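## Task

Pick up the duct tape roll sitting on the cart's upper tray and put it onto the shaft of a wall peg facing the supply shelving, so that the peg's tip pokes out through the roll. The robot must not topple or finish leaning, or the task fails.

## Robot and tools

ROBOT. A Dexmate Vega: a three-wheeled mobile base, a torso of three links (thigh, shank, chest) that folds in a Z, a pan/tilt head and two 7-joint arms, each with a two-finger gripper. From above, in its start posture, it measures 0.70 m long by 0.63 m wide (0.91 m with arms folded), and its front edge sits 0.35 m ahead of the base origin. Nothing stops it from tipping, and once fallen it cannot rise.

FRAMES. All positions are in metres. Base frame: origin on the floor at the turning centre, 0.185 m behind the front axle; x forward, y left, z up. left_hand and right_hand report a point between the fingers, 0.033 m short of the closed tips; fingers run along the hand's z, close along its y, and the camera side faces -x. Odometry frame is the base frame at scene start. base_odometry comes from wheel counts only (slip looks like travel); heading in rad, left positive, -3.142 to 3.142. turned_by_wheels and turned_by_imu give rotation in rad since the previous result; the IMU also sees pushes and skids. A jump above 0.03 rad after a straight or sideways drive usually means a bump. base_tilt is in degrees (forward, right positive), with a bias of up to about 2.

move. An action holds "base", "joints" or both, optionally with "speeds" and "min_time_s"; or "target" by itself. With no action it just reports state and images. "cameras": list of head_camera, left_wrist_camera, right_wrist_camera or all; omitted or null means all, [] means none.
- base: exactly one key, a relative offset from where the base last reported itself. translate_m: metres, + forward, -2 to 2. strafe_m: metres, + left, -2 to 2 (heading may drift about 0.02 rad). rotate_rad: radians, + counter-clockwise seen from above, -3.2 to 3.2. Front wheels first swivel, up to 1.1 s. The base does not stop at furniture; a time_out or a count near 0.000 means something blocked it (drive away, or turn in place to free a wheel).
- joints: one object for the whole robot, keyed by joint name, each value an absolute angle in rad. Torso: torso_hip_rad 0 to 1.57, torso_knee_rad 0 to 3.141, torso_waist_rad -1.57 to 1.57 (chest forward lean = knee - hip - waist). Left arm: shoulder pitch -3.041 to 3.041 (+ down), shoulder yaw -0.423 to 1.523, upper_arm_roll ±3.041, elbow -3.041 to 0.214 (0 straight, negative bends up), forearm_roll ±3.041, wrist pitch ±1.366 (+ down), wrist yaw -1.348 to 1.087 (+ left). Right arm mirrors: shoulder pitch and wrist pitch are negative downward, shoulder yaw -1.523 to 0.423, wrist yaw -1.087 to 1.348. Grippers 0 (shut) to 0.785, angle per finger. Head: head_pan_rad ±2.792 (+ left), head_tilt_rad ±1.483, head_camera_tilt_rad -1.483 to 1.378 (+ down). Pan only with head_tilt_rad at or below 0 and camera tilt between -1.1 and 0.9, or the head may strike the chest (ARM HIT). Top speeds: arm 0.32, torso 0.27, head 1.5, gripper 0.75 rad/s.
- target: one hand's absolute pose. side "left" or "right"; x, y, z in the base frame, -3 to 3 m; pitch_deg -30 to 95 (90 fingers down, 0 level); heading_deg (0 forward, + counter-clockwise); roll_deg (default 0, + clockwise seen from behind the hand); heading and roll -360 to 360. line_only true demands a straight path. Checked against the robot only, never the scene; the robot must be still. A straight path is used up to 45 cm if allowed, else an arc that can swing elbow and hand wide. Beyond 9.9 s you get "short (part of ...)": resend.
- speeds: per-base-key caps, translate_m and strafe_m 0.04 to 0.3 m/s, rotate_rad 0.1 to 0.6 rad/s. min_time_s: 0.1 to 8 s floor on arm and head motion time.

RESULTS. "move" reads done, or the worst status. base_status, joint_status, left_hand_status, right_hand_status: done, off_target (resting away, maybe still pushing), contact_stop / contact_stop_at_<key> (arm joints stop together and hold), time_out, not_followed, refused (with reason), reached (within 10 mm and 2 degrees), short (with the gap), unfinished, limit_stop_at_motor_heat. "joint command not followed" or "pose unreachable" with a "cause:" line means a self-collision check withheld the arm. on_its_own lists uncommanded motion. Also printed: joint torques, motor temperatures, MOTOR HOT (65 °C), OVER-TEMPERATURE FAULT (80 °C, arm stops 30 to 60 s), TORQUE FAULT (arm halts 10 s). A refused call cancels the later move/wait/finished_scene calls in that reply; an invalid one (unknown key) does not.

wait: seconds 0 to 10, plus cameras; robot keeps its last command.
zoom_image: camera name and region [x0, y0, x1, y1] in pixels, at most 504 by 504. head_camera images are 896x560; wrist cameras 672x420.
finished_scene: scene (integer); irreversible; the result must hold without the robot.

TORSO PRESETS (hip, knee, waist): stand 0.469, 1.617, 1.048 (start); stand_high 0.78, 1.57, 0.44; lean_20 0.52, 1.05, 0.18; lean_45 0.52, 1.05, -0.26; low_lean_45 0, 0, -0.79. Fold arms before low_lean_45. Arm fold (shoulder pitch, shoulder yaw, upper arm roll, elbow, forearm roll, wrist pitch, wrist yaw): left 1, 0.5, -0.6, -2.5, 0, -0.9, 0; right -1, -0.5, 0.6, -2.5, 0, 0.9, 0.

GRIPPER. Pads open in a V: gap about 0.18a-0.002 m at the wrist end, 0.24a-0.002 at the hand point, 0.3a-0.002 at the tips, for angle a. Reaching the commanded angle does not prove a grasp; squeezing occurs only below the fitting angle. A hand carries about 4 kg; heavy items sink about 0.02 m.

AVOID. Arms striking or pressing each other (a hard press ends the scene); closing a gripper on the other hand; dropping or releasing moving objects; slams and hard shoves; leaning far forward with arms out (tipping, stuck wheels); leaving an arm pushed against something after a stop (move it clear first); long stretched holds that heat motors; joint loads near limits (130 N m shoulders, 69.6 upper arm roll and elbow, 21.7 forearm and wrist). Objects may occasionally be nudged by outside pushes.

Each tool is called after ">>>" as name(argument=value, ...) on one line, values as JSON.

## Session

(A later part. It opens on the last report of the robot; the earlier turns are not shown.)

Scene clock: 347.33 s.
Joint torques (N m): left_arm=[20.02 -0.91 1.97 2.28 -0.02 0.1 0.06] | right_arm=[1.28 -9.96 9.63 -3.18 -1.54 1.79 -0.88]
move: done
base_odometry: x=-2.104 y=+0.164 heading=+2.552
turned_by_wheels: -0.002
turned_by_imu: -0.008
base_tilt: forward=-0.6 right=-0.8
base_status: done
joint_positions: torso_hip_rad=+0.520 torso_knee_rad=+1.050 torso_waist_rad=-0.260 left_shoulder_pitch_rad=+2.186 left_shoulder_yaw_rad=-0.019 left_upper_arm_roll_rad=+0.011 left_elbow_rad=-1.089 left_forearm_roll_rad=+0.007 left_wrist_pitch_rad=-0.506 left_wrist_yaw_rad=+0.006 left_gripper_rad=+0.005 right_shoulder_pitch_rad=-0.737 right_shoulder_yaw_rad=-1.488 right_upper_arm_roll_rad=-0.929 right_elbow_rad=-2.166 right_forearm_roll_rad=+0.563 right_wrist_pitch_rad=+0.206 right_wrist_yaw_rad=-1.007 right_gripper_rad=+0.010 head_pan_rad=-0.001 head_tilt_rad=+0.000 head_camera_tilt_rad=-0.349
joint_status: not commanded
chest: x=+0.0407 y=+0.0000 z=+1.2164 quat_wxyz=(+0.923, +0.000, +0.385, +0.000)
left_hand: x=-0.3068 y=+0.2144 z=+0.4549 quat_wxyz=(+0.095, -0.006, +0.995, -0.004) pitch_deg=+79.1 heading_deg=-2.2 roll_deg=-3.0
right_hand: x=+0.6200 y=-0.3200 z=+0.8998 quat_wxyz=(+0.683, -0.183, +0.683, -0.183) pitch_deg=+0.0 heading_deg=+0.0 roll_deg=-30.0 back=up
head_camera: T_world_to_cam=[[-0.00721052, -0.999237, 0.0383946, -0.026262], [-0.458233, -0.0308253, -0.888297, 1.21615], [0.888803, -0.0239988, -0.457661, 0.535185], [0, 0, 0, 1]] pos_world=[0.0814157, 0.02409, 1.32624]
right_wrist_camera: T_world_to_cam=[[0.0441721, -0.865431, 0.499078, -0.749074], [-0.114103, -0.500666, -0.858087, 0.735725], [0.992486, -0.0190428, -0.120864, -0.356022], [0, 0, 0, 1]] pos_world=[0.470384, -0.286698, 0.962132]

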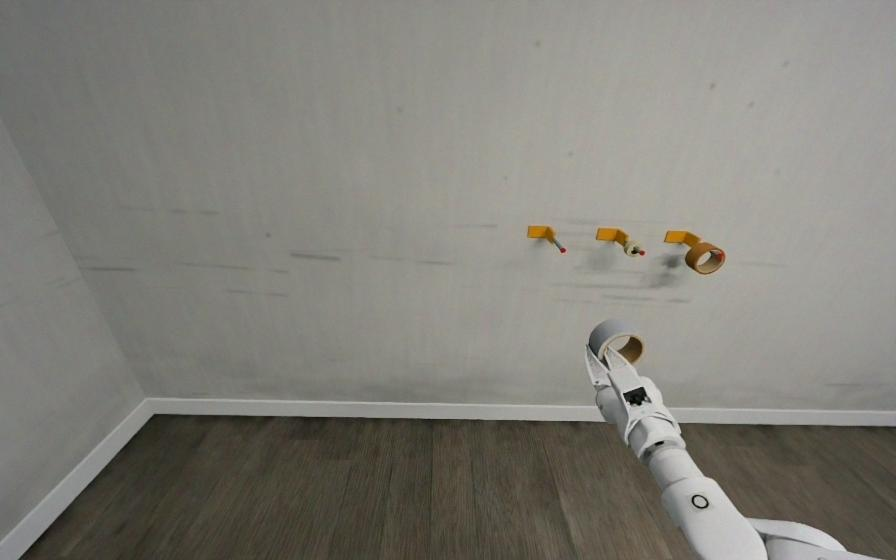

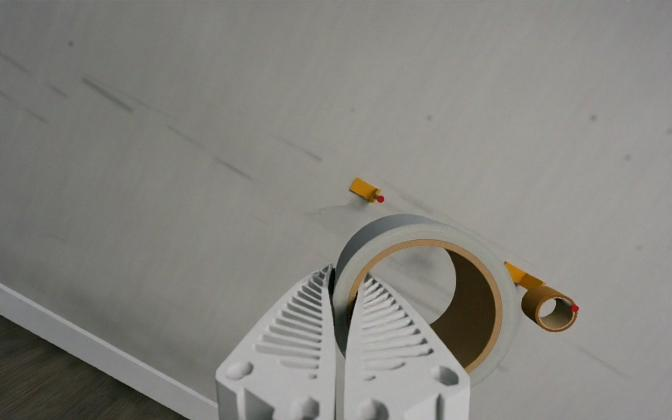

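>>> move(target={"side": "right", "x": 0.62, "y": -0.32, "z": 0.928, "pitch_deg": 0, "heading_deg": 0, "roll_deg": -30, "line_only": true}, cameras=[])

>>> move(base={"translate_m": 0.3}, speeds={"translate_m": 0.15}, cameras=["head_camera", "right_wrist_camera"])

>>> zoom_image(camera="right_wrist_camera", region=[280, 90, 580, 400])

>>> zoom_image(camera="head_camera", region=[540, 240, 760, 420])

Scene clock: 374.33 s.
Joint torques (N m): left_arm=[21.68 -2.56 0.36 2.27 1.04 -0.25 -0.15] | right_arm=[0.35 -11.65 11.6 -4.71 -0.93 2.06 -0.62]
move: done
base_odometry: x=-2.104 y=+0.164 heading=+2.552
turned_by_wheels: +0.000
turned_by_imu: -0.001
base_tilt: forward=-0.6 right=-0.7
base_status: not commanded
joint_positions: torso_hip_rad=+0.520 torso_knee_rad=+1.050 torso_waist_rad=-0.260 left_shoulder_pitch_rad=+2.186 left_shoulder_yaw_rad=-0.019 left_upper_arm_roll_rad=+0.011 left_elbow_rad=-1.089 left_forearm_roll_rad=+0.007 left_wrist_pitch_rad=-0.506 left_wrist_yaw_rad=+0.006 left_gripper_rad=+0.005 right_shoulder_pitch_rad=-1.033 right_shoulder_yaw_rad=-1.523 right_upper_arm_roll_rad=-0.557 right_elbow_rad=-2.225 right_forearm_roll_rad=+0.624 right_wrist_pitch_rad=+0.159 right_wrist_yaw_rad=-0.974 right_gripper_rad=+0.010 head_pan_rad=-0.001 head_tilt_rad=+0.000 head_camera_tilt_rad=-0.349
joint_status: not commanded
chest: x=+0.0407 y=+0.0000 z=+1.2164 quat_wxyz=(+0.923, +0.000, +0.385, +0.000)
left_hand: x=-0.3068 y=+0.2144 z=+0.4549 quat_wxyz=(+0.095, -0.006, +0.995, -0.004) pitch_deg=+79.1 heading_deg=-2.2 roll_deg=-3.0
right_hand: x=+0.6200 y=-0.3201 z=+0.9275 quat_wxyz=(+0.683, -0.183, +0.683, -0.183) pitch_deg=+0.0 heading_deg=+0.0 roll_deg=-30.0 back=up
right_hand_status: reached (straight line, planned for 1.5 s): 1 mm and 0.0 deg off.

Scene clock: 377.47 s.
Joint torques (N m): left_arm=[22.34 0.23 1.25 0.87 0.22 -1.05 0.22] | right_arm=[0.95 -9.96 10.8 -3.96 -1.08 2 -0.79]
move: done
base_odometry: x=-2.353 y=+0.332 heading=+2.550
turned_by_wheels: -0.002
turned_by_imu: -0.004
base_tilt: forward=-0.6 right=-0.9
base_status: done
joint_positions: torso_hip_rad=+0.520 torso_knee_rad=+1.050 torso_waist_rad=-0.260 left_shoulder_pitch_rad=+2.186 left_shoulder_yaw_rad=-0.019 left_upper_arm_roll_rad=+0.011 left_elbow_rad=-1.089 left_forearm_roll_rad=+0.007 left_wrist_pitch_rad=-0.506 left_wrist_yaw_rad=+0.006 left_gripper_rad=+0.005 right_shoulder_pitch_rad=-1.036 right_shoulder_yaw_rad=-1.523 right_upper_arm_roll_rad=-0.553 right_elbow_rad=-2.226 right_forearm_roll_rad=+0.625 right_wrist_pitch_rad=+0.158 right_wrist_yaw_rad=-0.974 right_gripper_rad=+0.010 head_pan_rad=-0.001 head_tilt_rad=+0.000 head_camera_tilt_rad=-0.349
joint_status: not commanded
chest: x=+0.0407 y=+0.0000 z=+1.2164 quat_wxyz=(+0.923, +0.000, +0.385, +0.000)
left_hand: x=-0.3068 y=+0.2144 z=+0.4549 quat_wxyz=(+0.094, -0.006, +0.995, -0.004) pitch_deg=+79.1 heading_deg=-2.2 roll_deg=-3.0
right_hand: x=+0.6200 y=-0.3200 z=+0.9278 quat_wxyz=(+0.683, -0.183, +0.683, -0.183) pitch_deg=+0.0 heading_deg=+0.0 roll_deg=-30.0 back=up
head_camera: T_world_to_cam=[[-0.00721052, -0.999237, 0.0383946, -0.026262], [-0.458233, -0.0308253, -0.888297, 1.21615], [0.888803, -0.0239988, -0.457661, 0.535185], [0, 0, 0, 1]] pos_world=[0.0814157, 0.02409, 1.32624]
right_wrist_camera: T_world_to_cam=[[0.0439154, -0.865789, 0.498479, -0.762348], [-0.114235, -0.500039, -0.858435, 0.760388], [0.992483, -0.019245, -0.120862, -0.352693], [0, 0, 0, 1]] pos_world=[0.470384, -0.286596, 0.990131]

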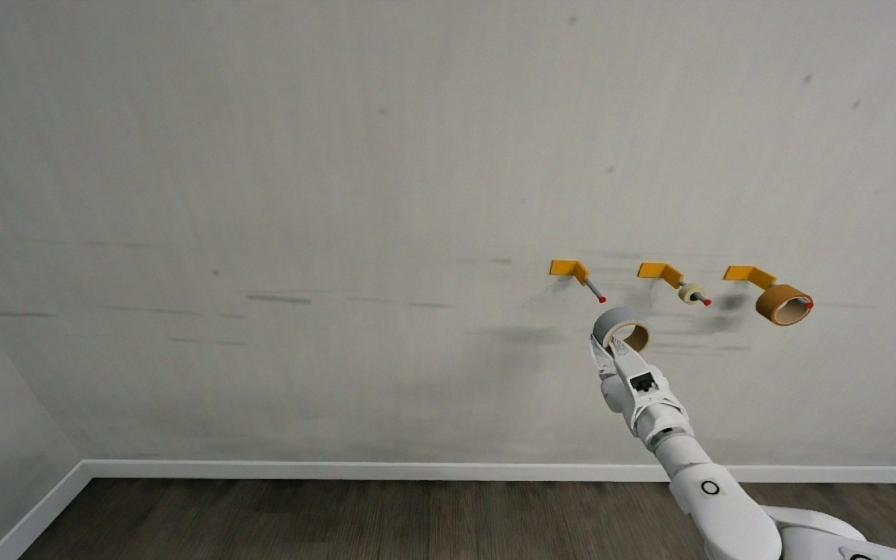

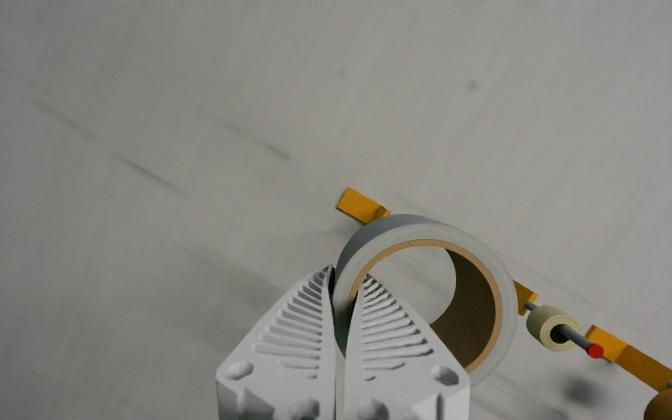

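Scaled by 1.626 (camera's finer frame: 960x600).

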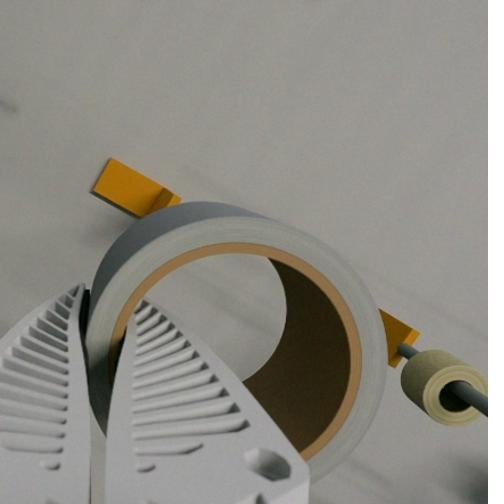

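Scaled by 2.291 (camera's finer frame: 960x600).

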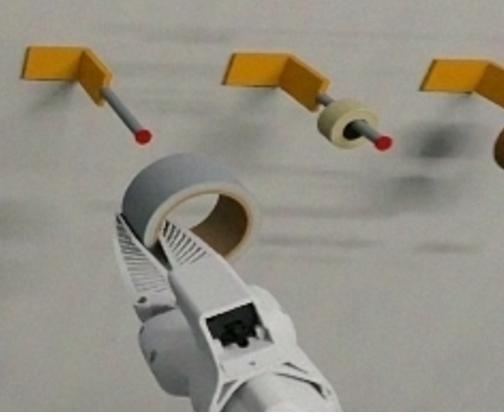

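>>> move(target={"side": "right", "x": 0.62, "y": -0.315, "z": 0.952, "pitch_deg": 0, "heading_deg": 0, "roll_deg": -30, "line_only": true}, cameras=["head_camera", "right_wrist_camera"])

>>> zoom_image(camera="right_wrist_camera", region=[320, 190, 520, 400])

>>> zoom_image(camera="head_camera", region=[540, 240, 760, 420])

Scene clock: 396.83 s.
Joint torques (N m): left_arm=[20 -0.77 0.43 0.84 -0.17 -1.23 0.13] | right_arm=[-1.04 -9.74 11.14 -2.5 -1.09 3 -0.66]
move: done
base_odometry: x=-2.353 y=+0.332 heading=+2.550
turned_by_wheels: +0.000
turned_by_imu: -0.001
base_tilt: forward=-0.4 right=-0.8
base_status: not commanded
joint_positions: torso_hip_rad=+0.520 torso_knee_rad=+1.050 torso_waist_rad=-0.260 left_shoulder_pitch_rad=+2.186 left_shoulder_yaw_rad=-0.019 left_upper_arm_roll_rad=+0.011 left_elbow_rad=-1.089 left_forearm_roll_rad=+0.007 left_wrist_pitch_rad=-0.506 left_wrist_yaw_rad=+0.006 left_gripper_rad=+0.005 right_shoulder_pitch_rad=-1.300 right_shoulder_yaw_rad=-1.523 right_upper_arm_roll_rad=-0.219 right_elbow_rad=-2.269 right_forearm_roll_rad=+0.668 right_wrist_pitch_rad=+0.099 right_wrist_yaw_rad=-0.947 right_gripper_rad=+0.010 head_pan_rad=-0.001 head_tilt_rad=+0.000 head_camera_tilt_rad=-0.349
joint_status: not commanded
chest: x=+0.0407 y=+0.0000 z=+1.2164 quat_wxyz=(+0.923, +0.000, +0.385, +0.000)
left_hand: x=-0.3068 y=+0.2144 z=+0.4549 quat_wxyz=(+0.094, -0.006, +0.995, -0.004) pitch_deg=+79.1 heading_deg=-2.2 roll_deg=-3.0
right_hand: x=+0.6200 y=-0.3152 z=+0.9515 quat_wxyz=(+0.683, -0.183, +0.683, -0.183) pitch_deg=+0.0 heading_deg=+0.0 roll_deg=-30.0 back=up
right_hand_status: reached (straight line, planned for 1.4 s): 1 mm and 0.0 deg off.
head_camera: T_world_to_cam=[[-0.00721052, -0.999237, 0.0383946, -0.026262], [-0.458233, -0.0308253, -0.888297, 1.21615], [0.888803, -0.0239988, -0.457661, 0.535185], [0, 0, 0, 1]] pos_world=[0.0814157, 0.02409, 1.32624]
right_wrist_camera: T_world_to_cam=[[0.0437431, -0.865787, 0.498497, -0.769892], [-0.114334, -0.500034, -0.858425, 0.783086], [0.992479, -0.019445, -0.120862, -0.349804], [0, 0, 0, 1]] pos_world=[0.470383, -0.281794, 1.01373]

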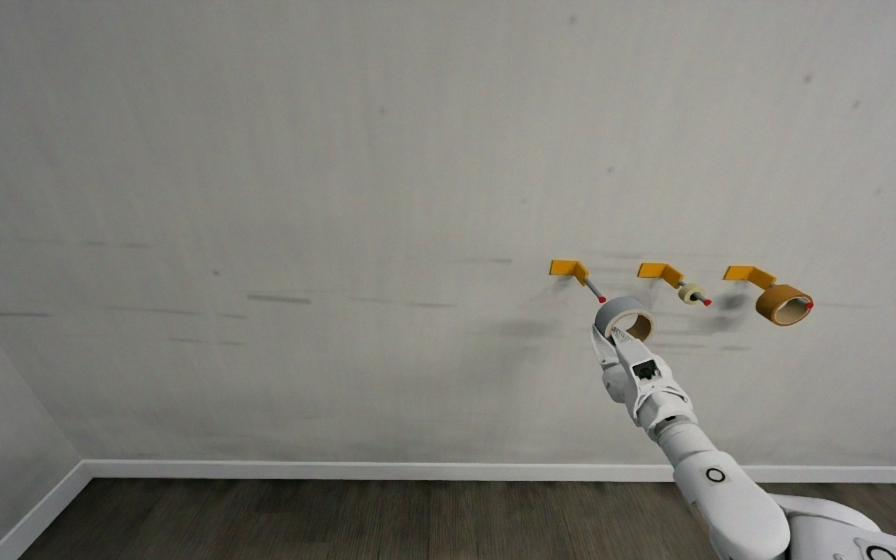

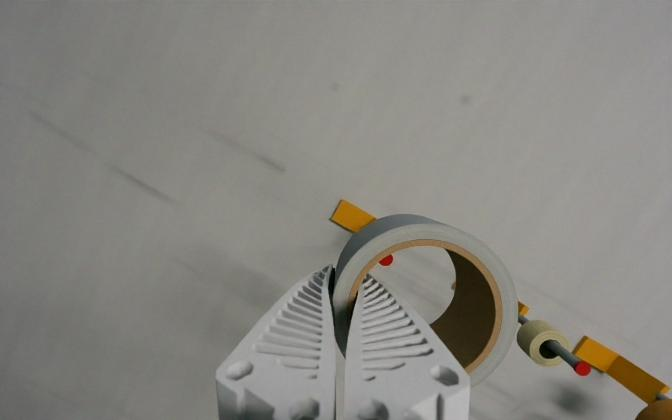

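Scaled by 2.400 (camera's finer frame: 960x600).

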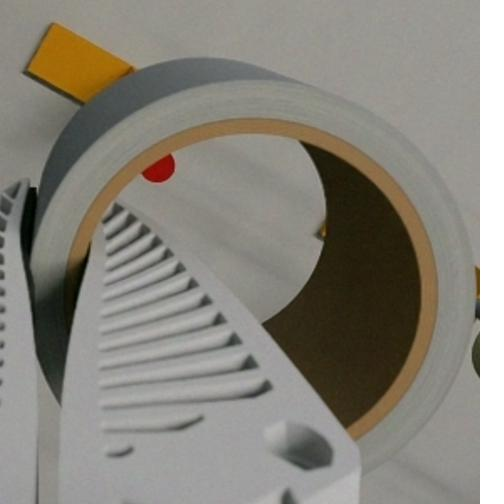

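Scaled by 2.291 (camera's finer frame: 960x600).

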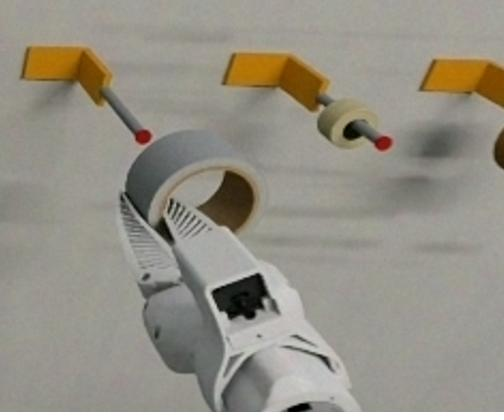

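>>> move(target={"side":"right","x":0.62,"y":-0.308,"z":0.939,"pitch_deg":0,"heading_deg":0,"roll_deg":-30,"line_only":true}, cameras=["right_wrist_camera","head_camera"])

>>> zoom_image(camera="right_wrist_camera", region=[270, 160, 470, 340])

Scene clock: 419.90 s.
Joint torques (N m): left_arm=[19.38 0.15 0.39 2.01 -0.07 -0.04 0.2] | right_arm=[19.89 -6.75 4.47 -2.93 -1.84 2.53 -0.63]
Motor temperatures (°C): left_arm=[35 33 33 31 36 35 38] | right_arm=[33 31 40 33 36 33 37]
move: done
base_odometry: x=-2.353 y=+0.332 heading=+2.550
turned_by_wheels: +0.000
turned_by_imu: +0.000
base_tilt: forward=-0.6 right=-0.6
base_status: not commanded
joint_positions: torso_hip_rad=+0.520 torso_knee_rad=+1.050 torso_waist_rad=-0.260 left_shoulder_pitch_rad=+2.186 left_shoulder_yaw_rad=-0.019 left_upper_arm_roll_rad=+0.011 left_elbow_rad=-1.089 left_forearm_roll_rad=+0.007 left_wrist_pitch_rad=-0.506 left_wrist_yaw_rad=+0.006 left_gripper_rad=+0.005 right_shoulder_pitch_rad=-1.242 right_shoulder_yaw_rad=-1.426 right_upper_arm_roll_rad=-0.276 right_elbow_rad=-2.261 right_forearm_roll_rad=+0.600 right_wrist_pitch_rad=+0.045 right_wrist_yaw_rad=-0.910 right_gripper_rad=+0.010 head_pan_rad=-0.001 head_tilt_rad=+0.000 head_camera_tilt_rad=-0.349
joint_status: not commanded
chest: x=+0.0407 y=+0.0000 z=+1.2164 quat_wxyz=(+0.923, +0.000, +0.385, +0.000)
left_hand: x=-0.3068 y=+0.2144 z=+0.4549 quat_wxyz=(+0.094, -0.006, +0.995, -0.004) pitch_deg=+79.1 heading_deg=-2.2 roll_deg=-3.0
right_hand: x=+0.6199 y=-0.3084 z=+0.9393 quat_wxyz=(+0.683, -0.183, +0.683, -0.183) pitch_deg=+0.0 heading_deg=+0.0 roll_deg=-30.0 back=up
right_hand_status: reached (straight line, planned for 0.7 s): 1 mm and 0.0 deg off.
pictures: head_camera, right_wrist_camera
head_camera: T_world_to_cam=[[-0.00721052, -0.999237, 0.0383946, -0.026262], [-0.458233, -0.0308253, -0.888297, 1.21615], [0.888803, -0.0239988, -0.457661, 0.535185], [0, 0, 0, 1]] pos_world=[0.0814157, 0.02409, 1.32624]
right_wrist_camera: T_world_to_cam=[[0.0441882, -0.865438, 0.499064, -0.75869], [-0.114335, -0.500651, -0.858065, 0.775423], [0.992459, -0.0191443, -0.121073, -0.350745], [0, 0, 0, 1]] pos_world=[0.470283, -0.275098, 1.00153]

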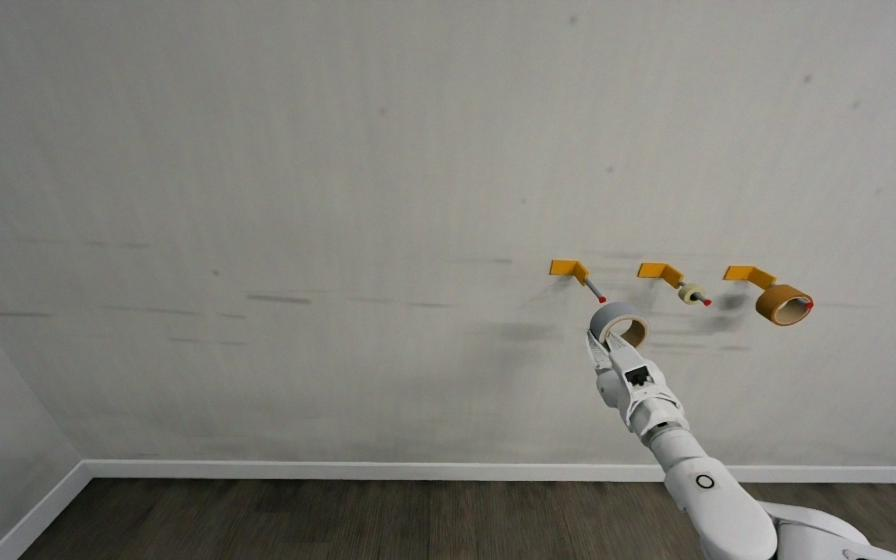

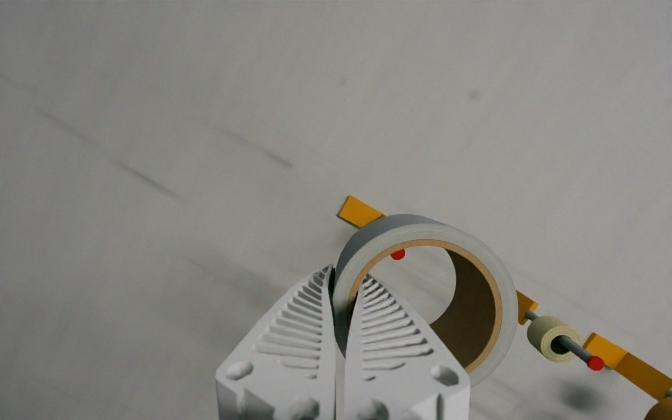

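Scaled by 2.520 (camera's finer frame: 960x600).

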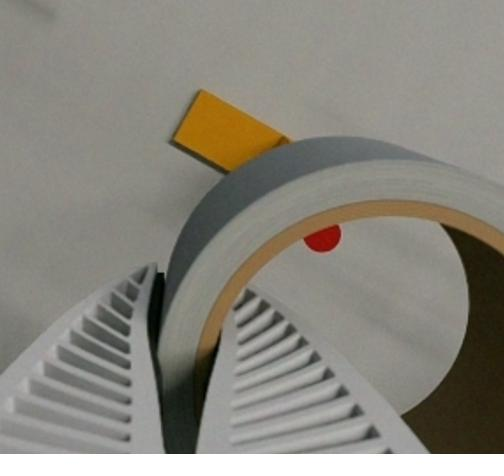

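>>> move(base={"translate_m":0.07}, speeds={"translate_m":0.05}, cameras=["right_wrist_camera","head_camera"])

>>> zoom_image(camera="right_wrist_camera", region=[270, 160, 550, 400])

>>> zoom_image(camera="head_camera", region=[520, 230, 700, 380])

Scene clock: 427.43 s.
Joint torques (N m): left_arm=[20.55 -0.3 -0.28 1.4 0.3 -1.09 0.04] | right_arm=[19.76 -6.11 5.04 -2.5 -1.74 2.24 -0.76]
move: done
base_odometry: x=-2.411 y=+0.371 heading=+2.548
turned_by_wheels: -0.002
turned_by_imu: -0.003
base_tilt: forward=-0.5 right=-0.7
base_status: done
joint_positions: torso_hip_rad=+0.520 torso_knee_rad=+1.050 torso_waist_rad=-0.260 left_shoulder_pitch_rad=+2.186 left_shoulder_yaw_rad=-0.019 left_upper_arm_roll_rad=+0.011 left_elbow_rad=-1.089 left_forearm_roll_rad=+0.007 left_wrist_pitch_rad=-0.506 left_wrist_yaw_rad=+0.006 left_gripper_rad=+0.005 right_shoulder_pitch_rad=-1.240 right_shoulder_yaw_rad=-1.422 right_upper_arm_roll_rad=-0.278 right_elbow_rad=-2.261 right_forearm_roll_rad=+0.597 right_wrist_pitch_rad=+0.043 right_wrist_yaw_rad=-0.909 right_gripper_rad=+0.010 head_pan_rad=-0.001 head_tilt_rad=+0.000 head_camera_tilt_rad=-0.349
joint_status: not commanded
chest: x=+0.0407 y=+0.0000 z=+1.2164 quat_wxyz=(+0.923, +0.000, +0.385, +0.000)
left_hand: x=-0.3068 y=+0.2144 z=+0.4549 quat_wxyz=(+0.094, -0.006, +0.995, -0.004) pitch_deg=+79.1 heading_deg=-2.2 roll_deg=-3.0
right_hand: x=+0.6199 y=-0.3080 z=+0.9387 quat_wxyz=(+0.683, -0.183, +0.683, -0.183) pitch_deg=+0.0 heading_deg=+0.0 roll_deg=-30.0 back=up
pictures: head_camera, right_wrist_camera
head_camera: T_world_to_cam=[[-0.00721052, -0.999237, 0.0383946, -0.026262], [-0.458233, -0.0308253, -0.888297, 1.21615], [0.888803, -0.0239988, -0.457661, 0.535185], [0, 0, 0, 1]] pos_world=[0.0814157, 0.02409, 1.32624]
right_wrist_camera: T_world_to_cam=[[0.0444099, -0.86544, 0.49904, -0.758177], [-0.114321, -0.500654, -0.858065, 0.775186], [0.992451, -0.0189441, -0.121172, -0.35064], [0, 0, 0, 1]] pos_world=[0.470283, -0.274699, 1.00103]

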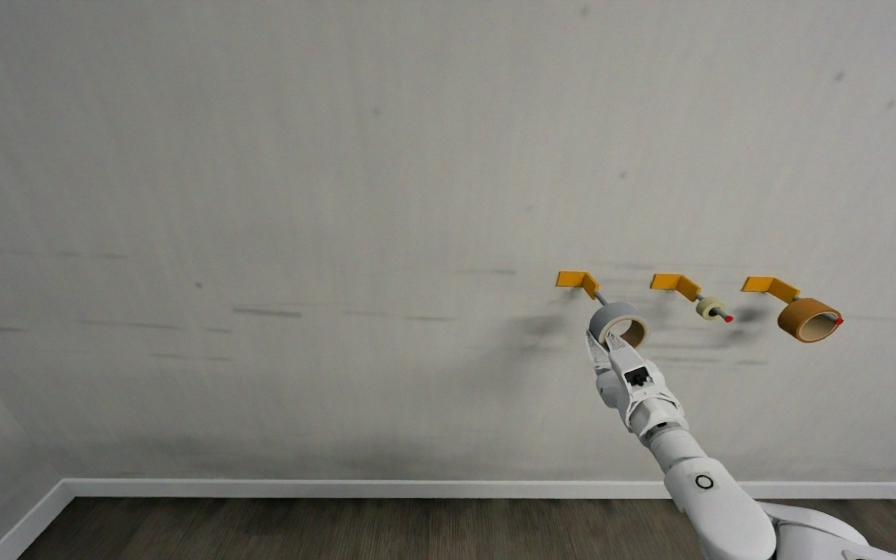

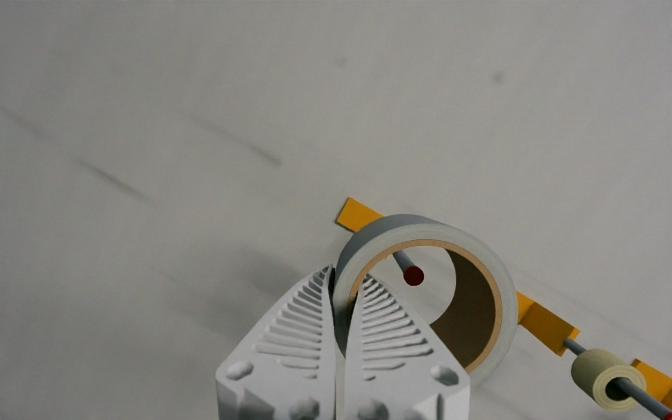

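Scaled by 1.800 (camera's finer frame: 960x600).

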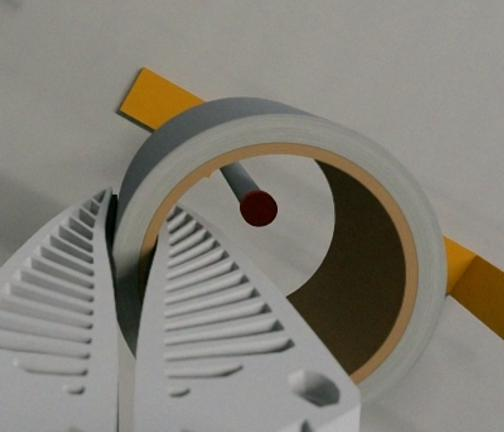

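Scaled by 2.800 (camera's finer frame: 960x600).

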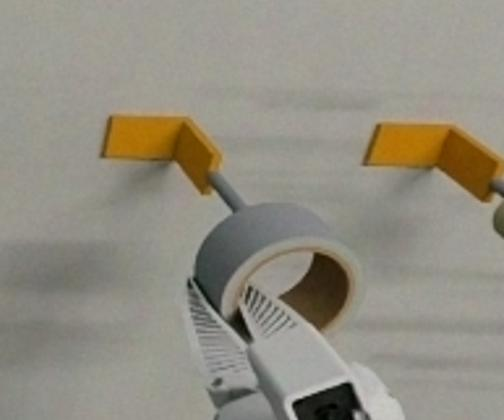

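>>> move(base={"translate_m":0.058}, speeds={"translate_m":0.05}, cameras=["right_wrist_camera","head_camera"])

>>> zoom_image(camera="right_wrist_camera", region=[270, 160, 550, 400])

>>> zoom_image(camera="head_camera", region=[520, 230, 700, 380])

Scene clock: 433.33 s.
Joint torques (N m): left_arm=[23.93 -0.64 -1.68 1.33 0.26 -0.64 -0.14] | right_arm=[20.2 -6.77 4.97 -1.61 -1.9 3.05 -0.91]
move: done
base_odometry: x=-2.459 y=+0.403 heading=+2.545
turned_by_wheels: -0.002
turned_by_imu: -0.003
base_tilt: forward=-0.6 right=-0.8
base_status: done
joint_positions: torso_hip_rad=+0.520 torso_knee_rad=+1.050 torso_waist_rad=-0.260 left_shoulder_pitch_rad=+2.186 left_shoulder_yaw_rad=-0.019 left_upper_arm_roll_rad=+0.011 left_elbow_rad=-1.089 left_forearm_roll_rad=+0.007 left_wrist_pitch_rad=-0.506 left_wrist_yaw_rad=+0.006 left_gripper_rad=+0.005 right_shoulder_pitch_rad=-1.240 right_shoulder_yaw_rad=-1.422 right_upper_arm_roll_rad=-0.278 right_elbow_rad=-2.261 right_forearm_roll_rad=+0.597 right_wrist_pitch_rad=+0.043 right_wrist_yaw_rad=-0.909 right_gripper_rad=+0.010 head_pan_rad=-0.001 head_tilt_rad=+0.000 head_camera_tilt_rad=-0.349
joint_status: not commanded
chest: x=+0.0407 y=+0.0000 z=+1.2164 quat_wxyz=(+0.923, +0.000, +0.385, +0.000)
left_hand: x=-0.3068 y=+0.2144 z=+0.4549 quat_wxyz=(+0.094, -0.006, +0.995, -0.004) pitch_deg=+79.1 heading_deg=-2.2 roll_deg=-3.0
right_hand: x=+0.6199 y=-0.3080 z=+0.9387 quat_wxyz=(+0.683, -0.183, +0.683, -0.183) pitch_deg=+0.0 heading_deg=+0.0 roll_deg=-30.0 back=up
pictures: head_camera, right_wrist_camera
head_camera: T_world_to_cam=[[-0.00721052, -0.999237, 0.0383946, -0.026262], [-0.458233, -0.0308253, -0.888297, 1.21615], [0.888803, -0.0239988, -0.457661, 0.535185], [0, 0, 0, 1]] pos_world=[0.0814157, 0.02409, 1.32624]
right_wrist_camera: T_world_to_cam=[[0.0444099, -0.86544, 0.49904, -0.758177], [-0.114321, -0.500654, -0.858065, 0.775186], [0.992451, -0.0189441, -0.121172, -0.35064], [0, 0, 0, 1]] pos_world=[0.470283, -0.274699, 1.00103]

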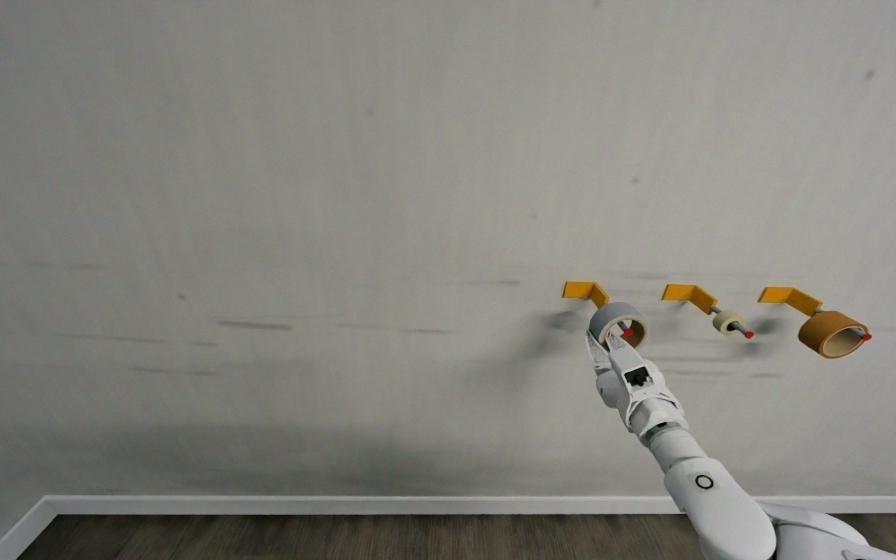

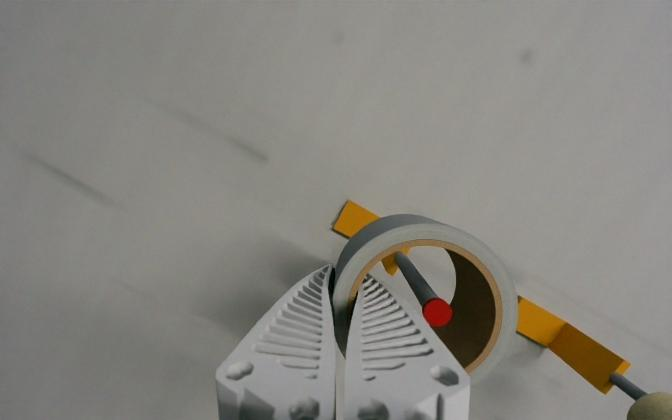

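Scaled by 1.800 (camera's finer frame: 960x600).

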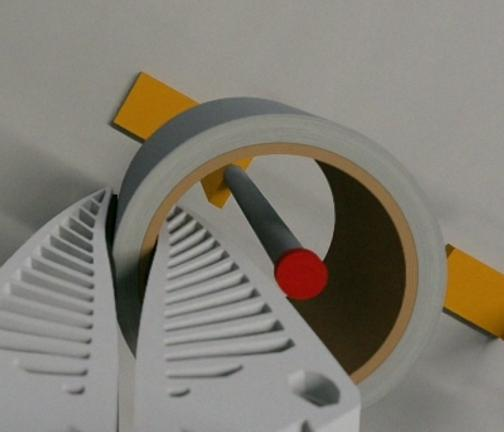

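Scaled by 2.800 (camera's finer frame: 960x600).

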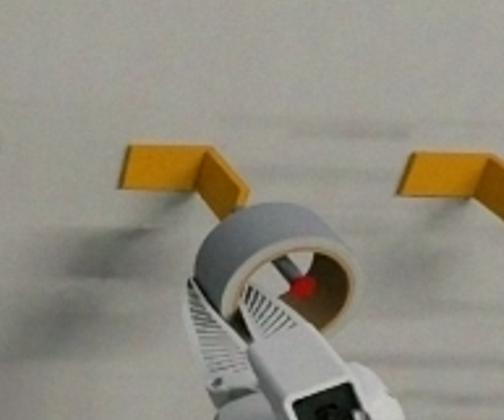

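>>> move(target={"side":"right","x":0.62,"y":-0.308,"z":0.911,"pitch_deg":0,"heading_deg":0,"roll_deg":-30,"line_only":true}, cameras=["right_wrist_camera","head_camera"])

>>> zoom_image(camera="right_wrist_camera", region=[270, 160, 550, 400])

>>> zoom_image(camera="head_camera", region=[520, 230, 700, 380])

Scene clock: 440.17 s.
Joint torques (N m): left_arm=[21.13 2.7 1.88 2.23 0.1 -1.07 0.37] | right_arm=[18.11 -6.18 3.46 -0.76 -1.53 2.68 -0.18]
move: done
base_odometry: x=-2.459 y=+0.403 heading=+2.545
turned_by_wheels: +0.000
turned_by_imu: +0.000
base_tilt: forward=-0.5 right=-0.8
base_status: not commanded
joint_positions: torso_hip_rad=+0.520 torso_knee_rad=+1.050 torso_waist_rad=-0.260 left_shoulder_pitch_rad=+2.186 left_shoulder_yaw_rad=-0.019 left_upper_arm_roll_rad=+0.011 left_elbow_rad=-1.089 left_forearm_roll_rad=+0.007 left_wrist_pitch_rad=-0.506 left_wrist_yaw_rad=+0.006 left_gripper_rad=+0.005 right_shoulder_pitch_rad=-1.186 right_shoulder_yaw_rad=-1.319 right_upper_arm_roll_rad=-0.360 right_elbow_rad=-2.191 right_forearm_roll_rad=+0.507 right_wrist_pitch_rad=+0.048 right_wrist_yaw_rad=-0.866 right_gripper_rad=+0.010 head_pan_rad=-0.001 head_tilt_rad=+0.000 head_camera_tilt_rad=-0.349
joint_status: not commanded
chest: x=+0.0407 y=+0.0000 z=+1.2164 quat_wxyz=(+0.923, +0.000, +0.385, +0.000)
left_hand: x=-0.3068 y=+0.2144 z=+0.4549 quat_wxyz=(+0.094, -0.006, +0.995, -0.004) pitch_deg=+79.1 heading_deg=-2.2 roll_deg=-3.0
right_hand: x=+0.6200 y=-0.3084 z=+0.9120 quat_wxyz=(+0.683, -0.183, +0.683, -0.183) pitch_deg=+0.0 heading_deg=+0.0 roll_deg=-30.0 back=up
right_hand_status: reached (straight line, planned for 0.7 s): 1 mm and 0.0 deg off.
pictures: head_camera, right_wrist_camera
head_camera: T_world_to_cam=[[-0.00721052, -0.999237, 0.0383946, -0.026262], [-0.458233, -0.0308253, -0.888297, 1.21615], [0.888803, -0.0239988, -0.457661, 0.535185], [0, 0, 0, 1]] pos_world=[0.0814157, 0.02409, 1.32624]
right_wrist_camera: T_world_to_cam=[[0.0437787, -0.865425, 0.499123, -0.744751], [-0.114217, -0.500662, -0.858075, 0.752048], [0.992491, -0.0194428, -0.120764, -0.354445], [0, 0, 0, 1]] pos_world=[0.470284, -0.274896, 0.974231]

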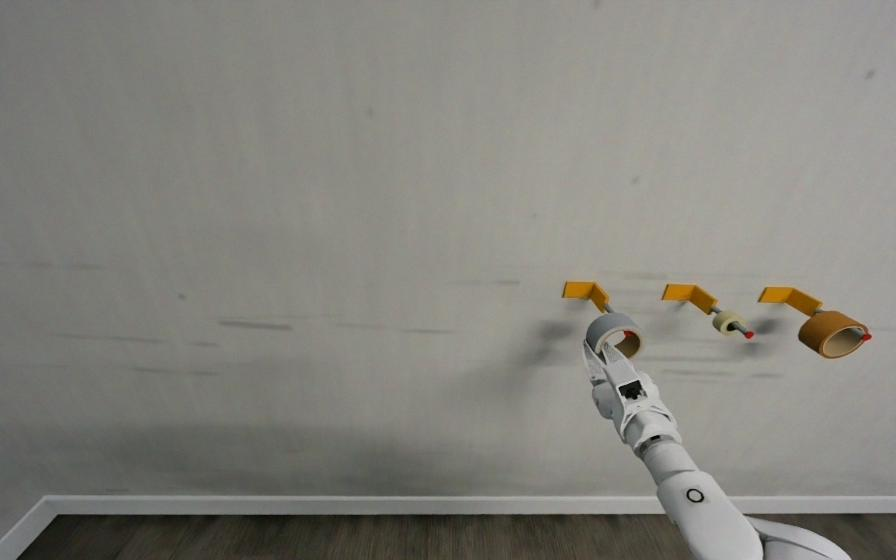

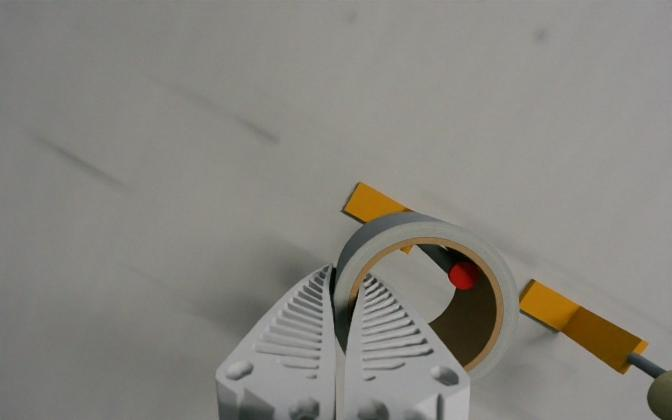

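Scaled by 1.800 (camera's finer frame: 960x600).

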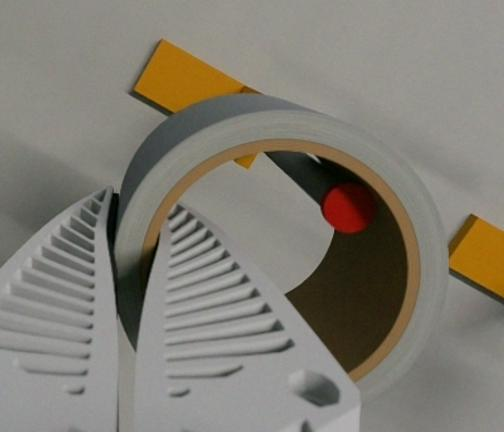

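Scaled by 2.800 (camera's finer frame: 960x600).

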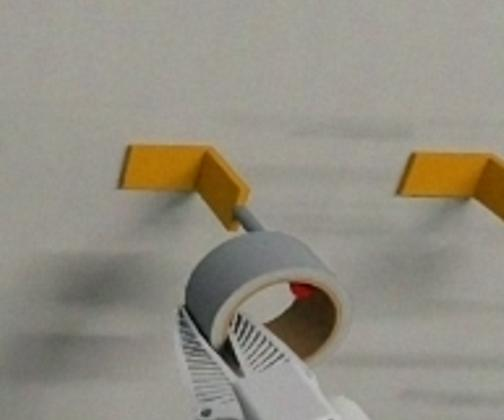

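>>> move(target={"side":"right","x":0.62,"y":-0.308,"z":0.907,"pitch_deg":0,"heading_deg":0,"roll_deg":-30,"line_only":true}, cameras=["right_wrist_camera"])

>>> zoom_image(camera="right_wrist_camera", region=[270, 160, 550, 400])

Scene clock: 445.17 s.
Joint torques (N m): left_arm=[20.53 1.42 -1.43 1.58 -0.55 -1.47 -0.01] | right_arm=[14.91 -3.24 0.76 -3.79 -0.65 2.18 1.06]
move: done
base_odometry: x=-2.459 y=+0.403 heading=+2.545
turned_by_wheels: +0.000
turned_by_imu: +0.000
base_tilt: forward=-0.6 right=-0.8
base_status: not commanded
joint_positions: torso_hip_rad=+0.520 torso_knee_rad=+1.050 torso_waist_rad=-0.260 left_shoulder_pitch_rad=+2.186 left_shoulder_yaw_rad=-0.019 left_upper_arm_roll_rad=+0.011 left_elbow_rad=-1.089 left_forearm_roll_rad=+0.007 left_wrist_pitch_rad=-0.506 left_wrist_yaw_rad=+0.006 left_gripper_rad=+0.005 right_shoulder_pitch_rad=-1.179 right_shoulder_yaw_rad=-1.305 right_upper_arm_roll_rad=-0.371 right_elbow_rad=-2.180 right_forearm_roll_rad=+0.494 right_wrist_pitch_rad=+0.051 right_wrist_yaw_rad=-0.861 right_gripper_rad=+0.010 head_pan_rad=-0.001 head_tilt_rad=+0.000 head_camera_tilt_rad=-0.349
joint_status: not commanded
chest: x=+0.0407 y=+0.0000 z=+1.2164 quat_wxyz=(+0.923, +0.000, +0.385, +0.000)
left_hand: x=-0.3068 y=+0.2144 z=+0.4549 quat_wxyz=(+0.094, -0.006, +0.995, -0.004) pitch_deg=+79.1 heading_deg=-2.2 roll_deg=-3.0
right_hand: x=+0.6200 y=-0.3083 z=+0.9083 quat_wxyz=(+0.683, -0.183, +0.683, -0.183) pitch_deg=+0.0 heading_deg=+0.0 roll_deg=-30.0 back=up
right_hand_status: reached (straight line, planned for 0.3 s): 1 mm and 0.0 deg off.
right_wrist_camera: T_world_to_cam=[[0.0433386, -0.865429, 0.499153, -0.742594], [-0.11366, -0.50065, -0.858156, 0.748665], [0.992574, -0.0195426, -0.120062, -0.35575], [0, 0, 0, 1]] pos_world=[0.470385, -0.274795, 0.970427]

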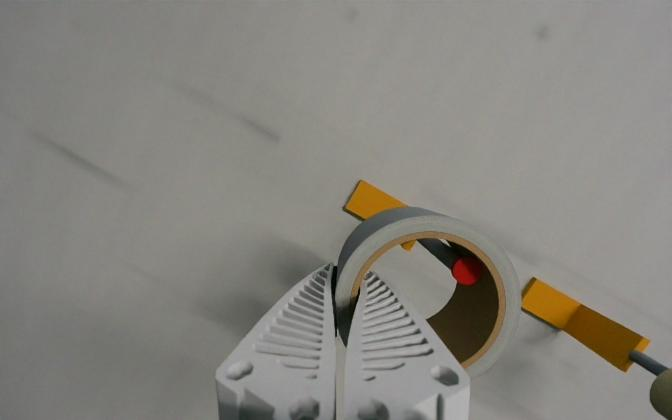

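Scaled by 1.800 (camera's finer frame: 960x600).

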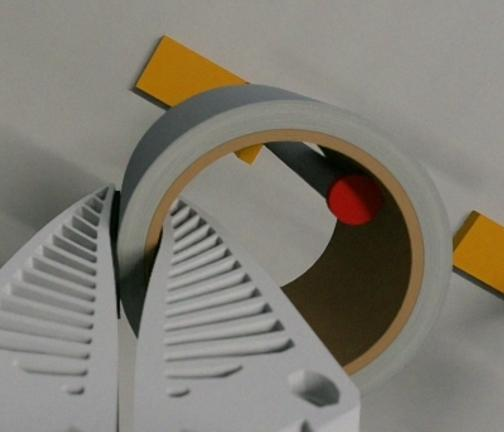

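>>> move(joints={"right_gripper_rad":0.12}, min_time_s=2, cameras=["right_wrist_camera"])

>>> zoom_image(camera="right_wrist_camera", region=[270, 160, 550, 400])

"min_time_s" has no arm or head joint beside it: it slows only arm and head motions. Command such a joint too, or leave it out
Scene clock: 450.70 s.
Joint torques (N m): left_arm=[21.25 1.81 -0.73 1.48 0.44 0.2 -0.33] | right_arm=[14.69 -4.96 0.04 -2.48 -0.64 1.79 1.34]
base_odometry: x=-2.459 y=+0.403 heading=+2.545
turned_by_wheels: +0.000
turned_by_imu: +0.000
base_tilt: forward=-0.7 right=-1.0
base_status: not commanded
joint_positions: torso_hip_rad=+0.520 torso_knee_rad=+1.050 torso_waist_rad=-0.260 left_shoulder_pitch_rad=+2.186 left_shoulder_yaw_rad=-0.019 left_upper_arm_roll_rad=+0.011 left_elbow_rad=-1.089 left_forearm_roll_rad=+0.007 left_wrist_pitch_rad=-0.506 left_wrist_yaw_rad=+0.006 left_gripper_rad=+0.005 right_shoulder_pitch_rad=-1.177 right_shoulder_yaw_rad=-1.302 right_upper_arm_roll_rad=-0.374 right_elbow_rad=-2.177 right_forearm_roll_rad=+0.491 right_wrist_pitch_rad=+0.052 right_wrist_yaw_rad=-0.860 right_gripper_rad=+0.010 head_pan_rad=-0.001 head_tilt_rad=+0.000 head_camera_tilt_rad=-0.349
joint_status: not commanded
chest: x=+0.0407 y=+0.0000 z=+1.2164 quat_wxyz=(+0.923, +0.000, +0.385, +0.000)
left_hand: x=-0.3068 y=+0.2144 z=+0.4549 quat_wxyz=(+0.095, -0.006, +0.995, -0.004) pitch_deg=+79.1 heading_deg=-2.2 roll_deg=-3.0
right_hand: x=+0.6201 y=-0.3082 z=+0.9074 quat_wxyz=(+0.683, -0.183, +0.683, -0.183) pitch_deg=+0.0 heading_deg=+0.0 roll_deg=-30.0 back=up
right_hand_status: reached (straight line, planned for 0.3 s): 0 mm and 0.1 deg off.
pictures: none

Scaled by 1.800 (camera's finer frame: 960x600).

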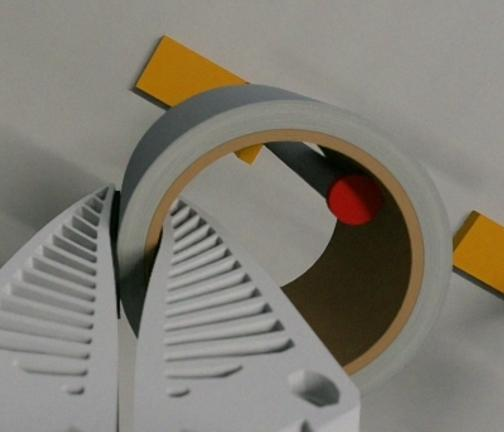

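>>> move(joints={"right_gripper_rad":0.08}, cameras=["right_wrist_camera"])

>>> move(joints={"right_gripper_rad":0.17}, cameras=["right_wrist_camera"])

>>> zoom_image(camera="right_wrist_camera", region=[270, 160, 550, 400])

Scene clock: 454.90 s.
Joint torques (N m): left_arm=[21.3 -1.95 2.57 1.27 0.93 -1.02 0.17] | right_arm=[14.69 -4.88 2.18 -2.74 -0.64 2.25 0.22]
Motor temperatures (°C): left_arm=[35 33 33 31 36 35 38] | right_arm=[34 30 39 33 36 32 37]
move: done
base_odometry: x=-2.459 y=+0.403 heading=+2.545
turned_by_wheels: +0.000
turned_by_imu: +0.000
base_tilt: forward=-0.6 right=-0.9
base_status: not commanded
joint_positions: torso_hip_rad=+0.520 torso_knee_rad=+1.050 torso_waist_rad=-0.260 left_shoulder_pitch_rad=+2.186 left_shoulder_yaw_rad=-0.019 left_upper_arm_roll_rad=+0.011 left_elbow_rad=-1.089 left_forearm_roll_rad=+0.007 left_wrist_pitch_rad=-0.506 left_wrist_yaw_rad=+0.006 left_gripper_rad=+0.005 right_shoulder_pitch_rad=-1.177 right_shoulder_yaw_rad=-1.302 right_upper_arm_roll_rad=-0.374 right_elbow_rad=-2.177 right_forearm_roll_rad=+0.491 right_wrist_pitch_rad=+0.051 right_wrist_yaw_rad=-0.860 right_gripper_rad=+0.080 head_pan_rad=-0.001 head_tilt_rad=+0.000 head_camera_tilt_rad=-0.349
joint_status: all done
chest: x=+0.0407 y=+0.0000 z=+1.2164 quat_wxyz=(+0.923, +0.000, +0.385, +0.000)
left_hand: x=-0.3068 y=+0.2144 z=+0.4549 quat_wxyz=(+0.095, -0.006, +0.995, -0.004) pitch_deg=+79.1 heading_deg=-2.2 roll_deg=-3.0
right_hand: x=+0.6200 y=-0.3081 z=+0.9072 quat_wxyz=(+0.683, -0.183, +0.683, -0.183) pitch_deg=+0.0 heading_deg=+0.0 roll_deg=-30.0 back=up
right_wrist_camera: T_world_to_cam=[[0.0437098, -0.865393, 0.499183, -0.74215], [-0.113689, -0.500723, -0.858109, 0.747708], [0.992554, -0.019244, -0.120272, -0.355486], [0, 0, 0, 1]] pos_world=[0.470284, -0.274697, 0.969328]

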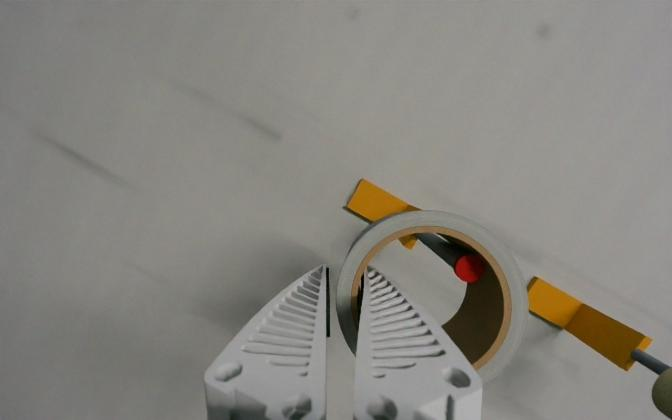

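Scene clock: 455.47 s.
Joint torques (N m): left_arm=[20.89 2.28 2.31 2.86 -0.66 -1.53 0.56] | right_arm=[14.23 -5.61 3.62 -3.47 -0.83 2.22 -0.47]
move: done
base_odometry: x=-2.459 y=+0.403 heading=+2.545
turned_by_wheels: +0.000
turned_by_imu: +0.000
base_tilt: forward=-0.7 right=-0.6
base_status: not commanded
joint_positions: torso_hip_rad=+0.520 torso_knee_rad=+1.050 torso_waist_rad=-0.260 left_shoulder_pitch_rad=+2.186 left_shoulder_yaw_rad=-0.019 left_upper_arm_roll_rad=+0.011 left_elbow_rad=-1.089 left_forearm_roll_rad=+0.007 left_wrist_pitch_rad=-0.506 left_wrist_yaw_rad=+0.006 left_gripper_rad=+0.005 right_shoulder_pitch_rad=-1.177 right_shoulder_yaw_rad=-1.302 right_upper_arm_roll_rad=-0.374 right_elbow_rad=-2.177 right_forearm_roll_rad=+0.491 right_wrist_pitch_rad=+0.051 right_wrist_yaw_rad=-0.859 right_gripper_rad=+0.170 head_pan_rad=-0.001 head_tilt_rad=+0.000 head_camera_tilt_rad=-0.349
joint_status: all done
chest: x=+0.0407 y=+0.0000 z=+1.2164 quat_wxyz=(+0.923, +0.000, +0.385, +0.000)
left_hand: x=-0.3068 y=+0.2144 z=+0.4549 quat_wxyz=(+0.095, -0.006, +0.995, -0.004) pitch_deg=+79.1 heading_deg=-2.2 roll_deg=-3.0
right_hand: x=+0.6200 y=-0.3080 z=+0.9070 quat_wxyz=(+0.683, -0.183, +0.683, -0.183) pitch_deg=+0.0 heading_deg=+0.0 roll_deg=-30.0 back=up
right_wrist_camera: T_world_to_cam=[[0.0440353, -0.865378, 0.499182, -0.742249], [-0.113843, -0.500758, -0.858068, 0.747647], [0.992522, -0.0190432, -0.120568, -0.35514], [0, 0, 0, 1]] pos_world=[0.470284, -0.274698, 0.96923]

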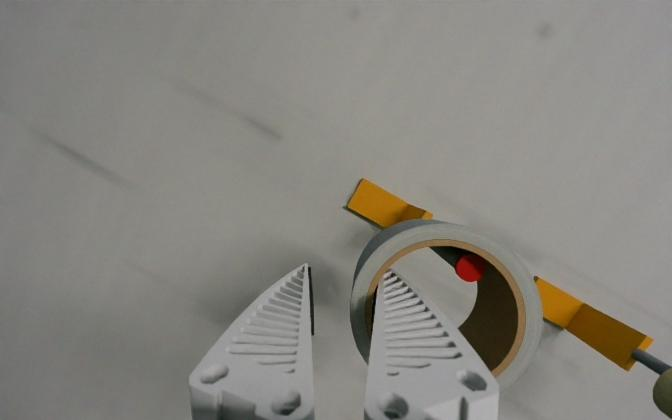

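Scaled by 1.800 (camera's finer frame: 960x600).

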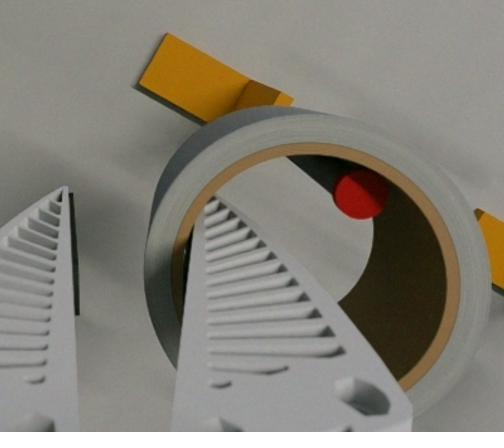

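>>> move(target={"side":"right","x":0.62,"y":-0.318,"z":0.902,"pitch_deg":0,"heading_deg":0,"roll_deg":-30,"line_only":true}, cameras=["right_wrist_camera"])

>>> zoom_image(camera="right_wrist_camera", region=[270, 160, 550, 400])

Scene clock: 462.33 s.
Joint torques (N m): left_arm=[20.79 -1.44 -0.72 1.97 -0.21 0.52 0.51] | right_arm=[-1.46 -11.2 10.49 -1.93 -0.65 1.92 -0.49]
move: done
base_odometry: x=-2.459 y=+0.403 heading=+2.545
turned_by_wheels: +0.000
turned_by_imu: +0.000
base_tilt: forward=-0.5 right=-0.9
base_status: not commanded
joint_positions: torso_hip_rad=+0.520 torso_knee_rad=+1.050 torso_waist_rad=-0.260 left_shoulder_pitch_rad=+2.186 left_shoulder_yaw_rad=-0.019 left_upper_arm_roll_rad=+0.011 left_elbow_rad=-1.089 left_forearm_roll_rad=+0.007 left_wrist_pitch_rad=-0.506 left_wrist_yaw_rad=+0.006 left_gripper_rad=+0.005 right_shoulder_pitch_rad=-1.190 right_shoulder_yaw_rad=-1.311 right_upper_arm_roll_rad=-0.370 right_elbow_rad=-2.146 right_forearm_roll_rad=+0.493 right_wrist_pitch_rad=+0.089 right_wrist_yaw_rad=-0.851 right_gripper_rad=+0.170 head_pan_rad=-0.001 head_tilt_rad=+0.000 head_camera_tilt_rad=-0.349
joint_status: not commanded
chest: x=+0.0407 y=+0.0000 z=+1.2164 quat_wxyz=(+0.923, +0.000, +0.385, +0.000)
left_hand: x=-0.3068 y=+0.2144 z=+0.4549 quat_wxyz=(+0.095, -0.006, +0.995, -0.004) pitch_deg=+79.1 heading_deg=-2.2 roll_deg=-3.0
right_hand: x=+0.6200 y=-0.3169 z=+0.9025 quat_wxyz=(+0.683, -0.183, +0.683, -0.183) pitch_deg=+0.0 heading_deg=+0.0 roll_deg=-30.0 back=up
right_hand_status: reached (straight line, planned for 0.4 s): 1 mm and 0.0 deg off.
right_wrist_camera: T_world_to_cam=[[0.0442304, -0.865494, 0.498963, -0.747623], [-0.113839, -0.500565, -0.858182, 0.739502], [0.992514, -0.0188437, -0.120667, -0.355796], [0, 0, 0, 1]] pos_world=[0.470384, -0.283599, 0.964731]

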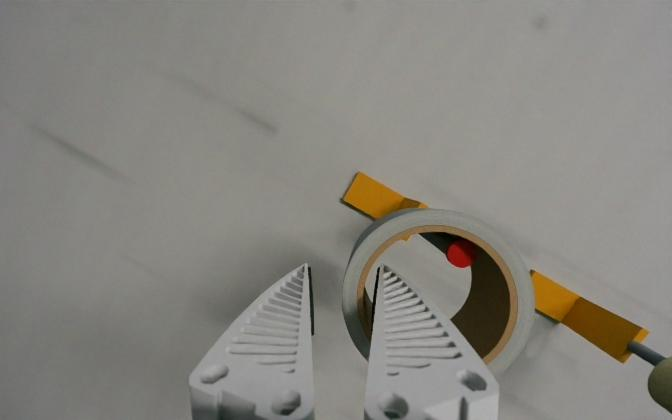

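Scaled by 1.800 (camera's finer frame: 960x600).

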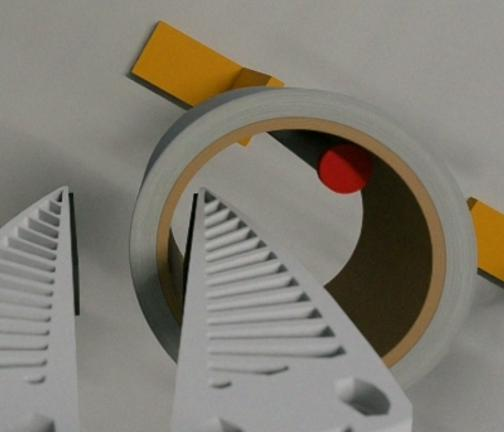

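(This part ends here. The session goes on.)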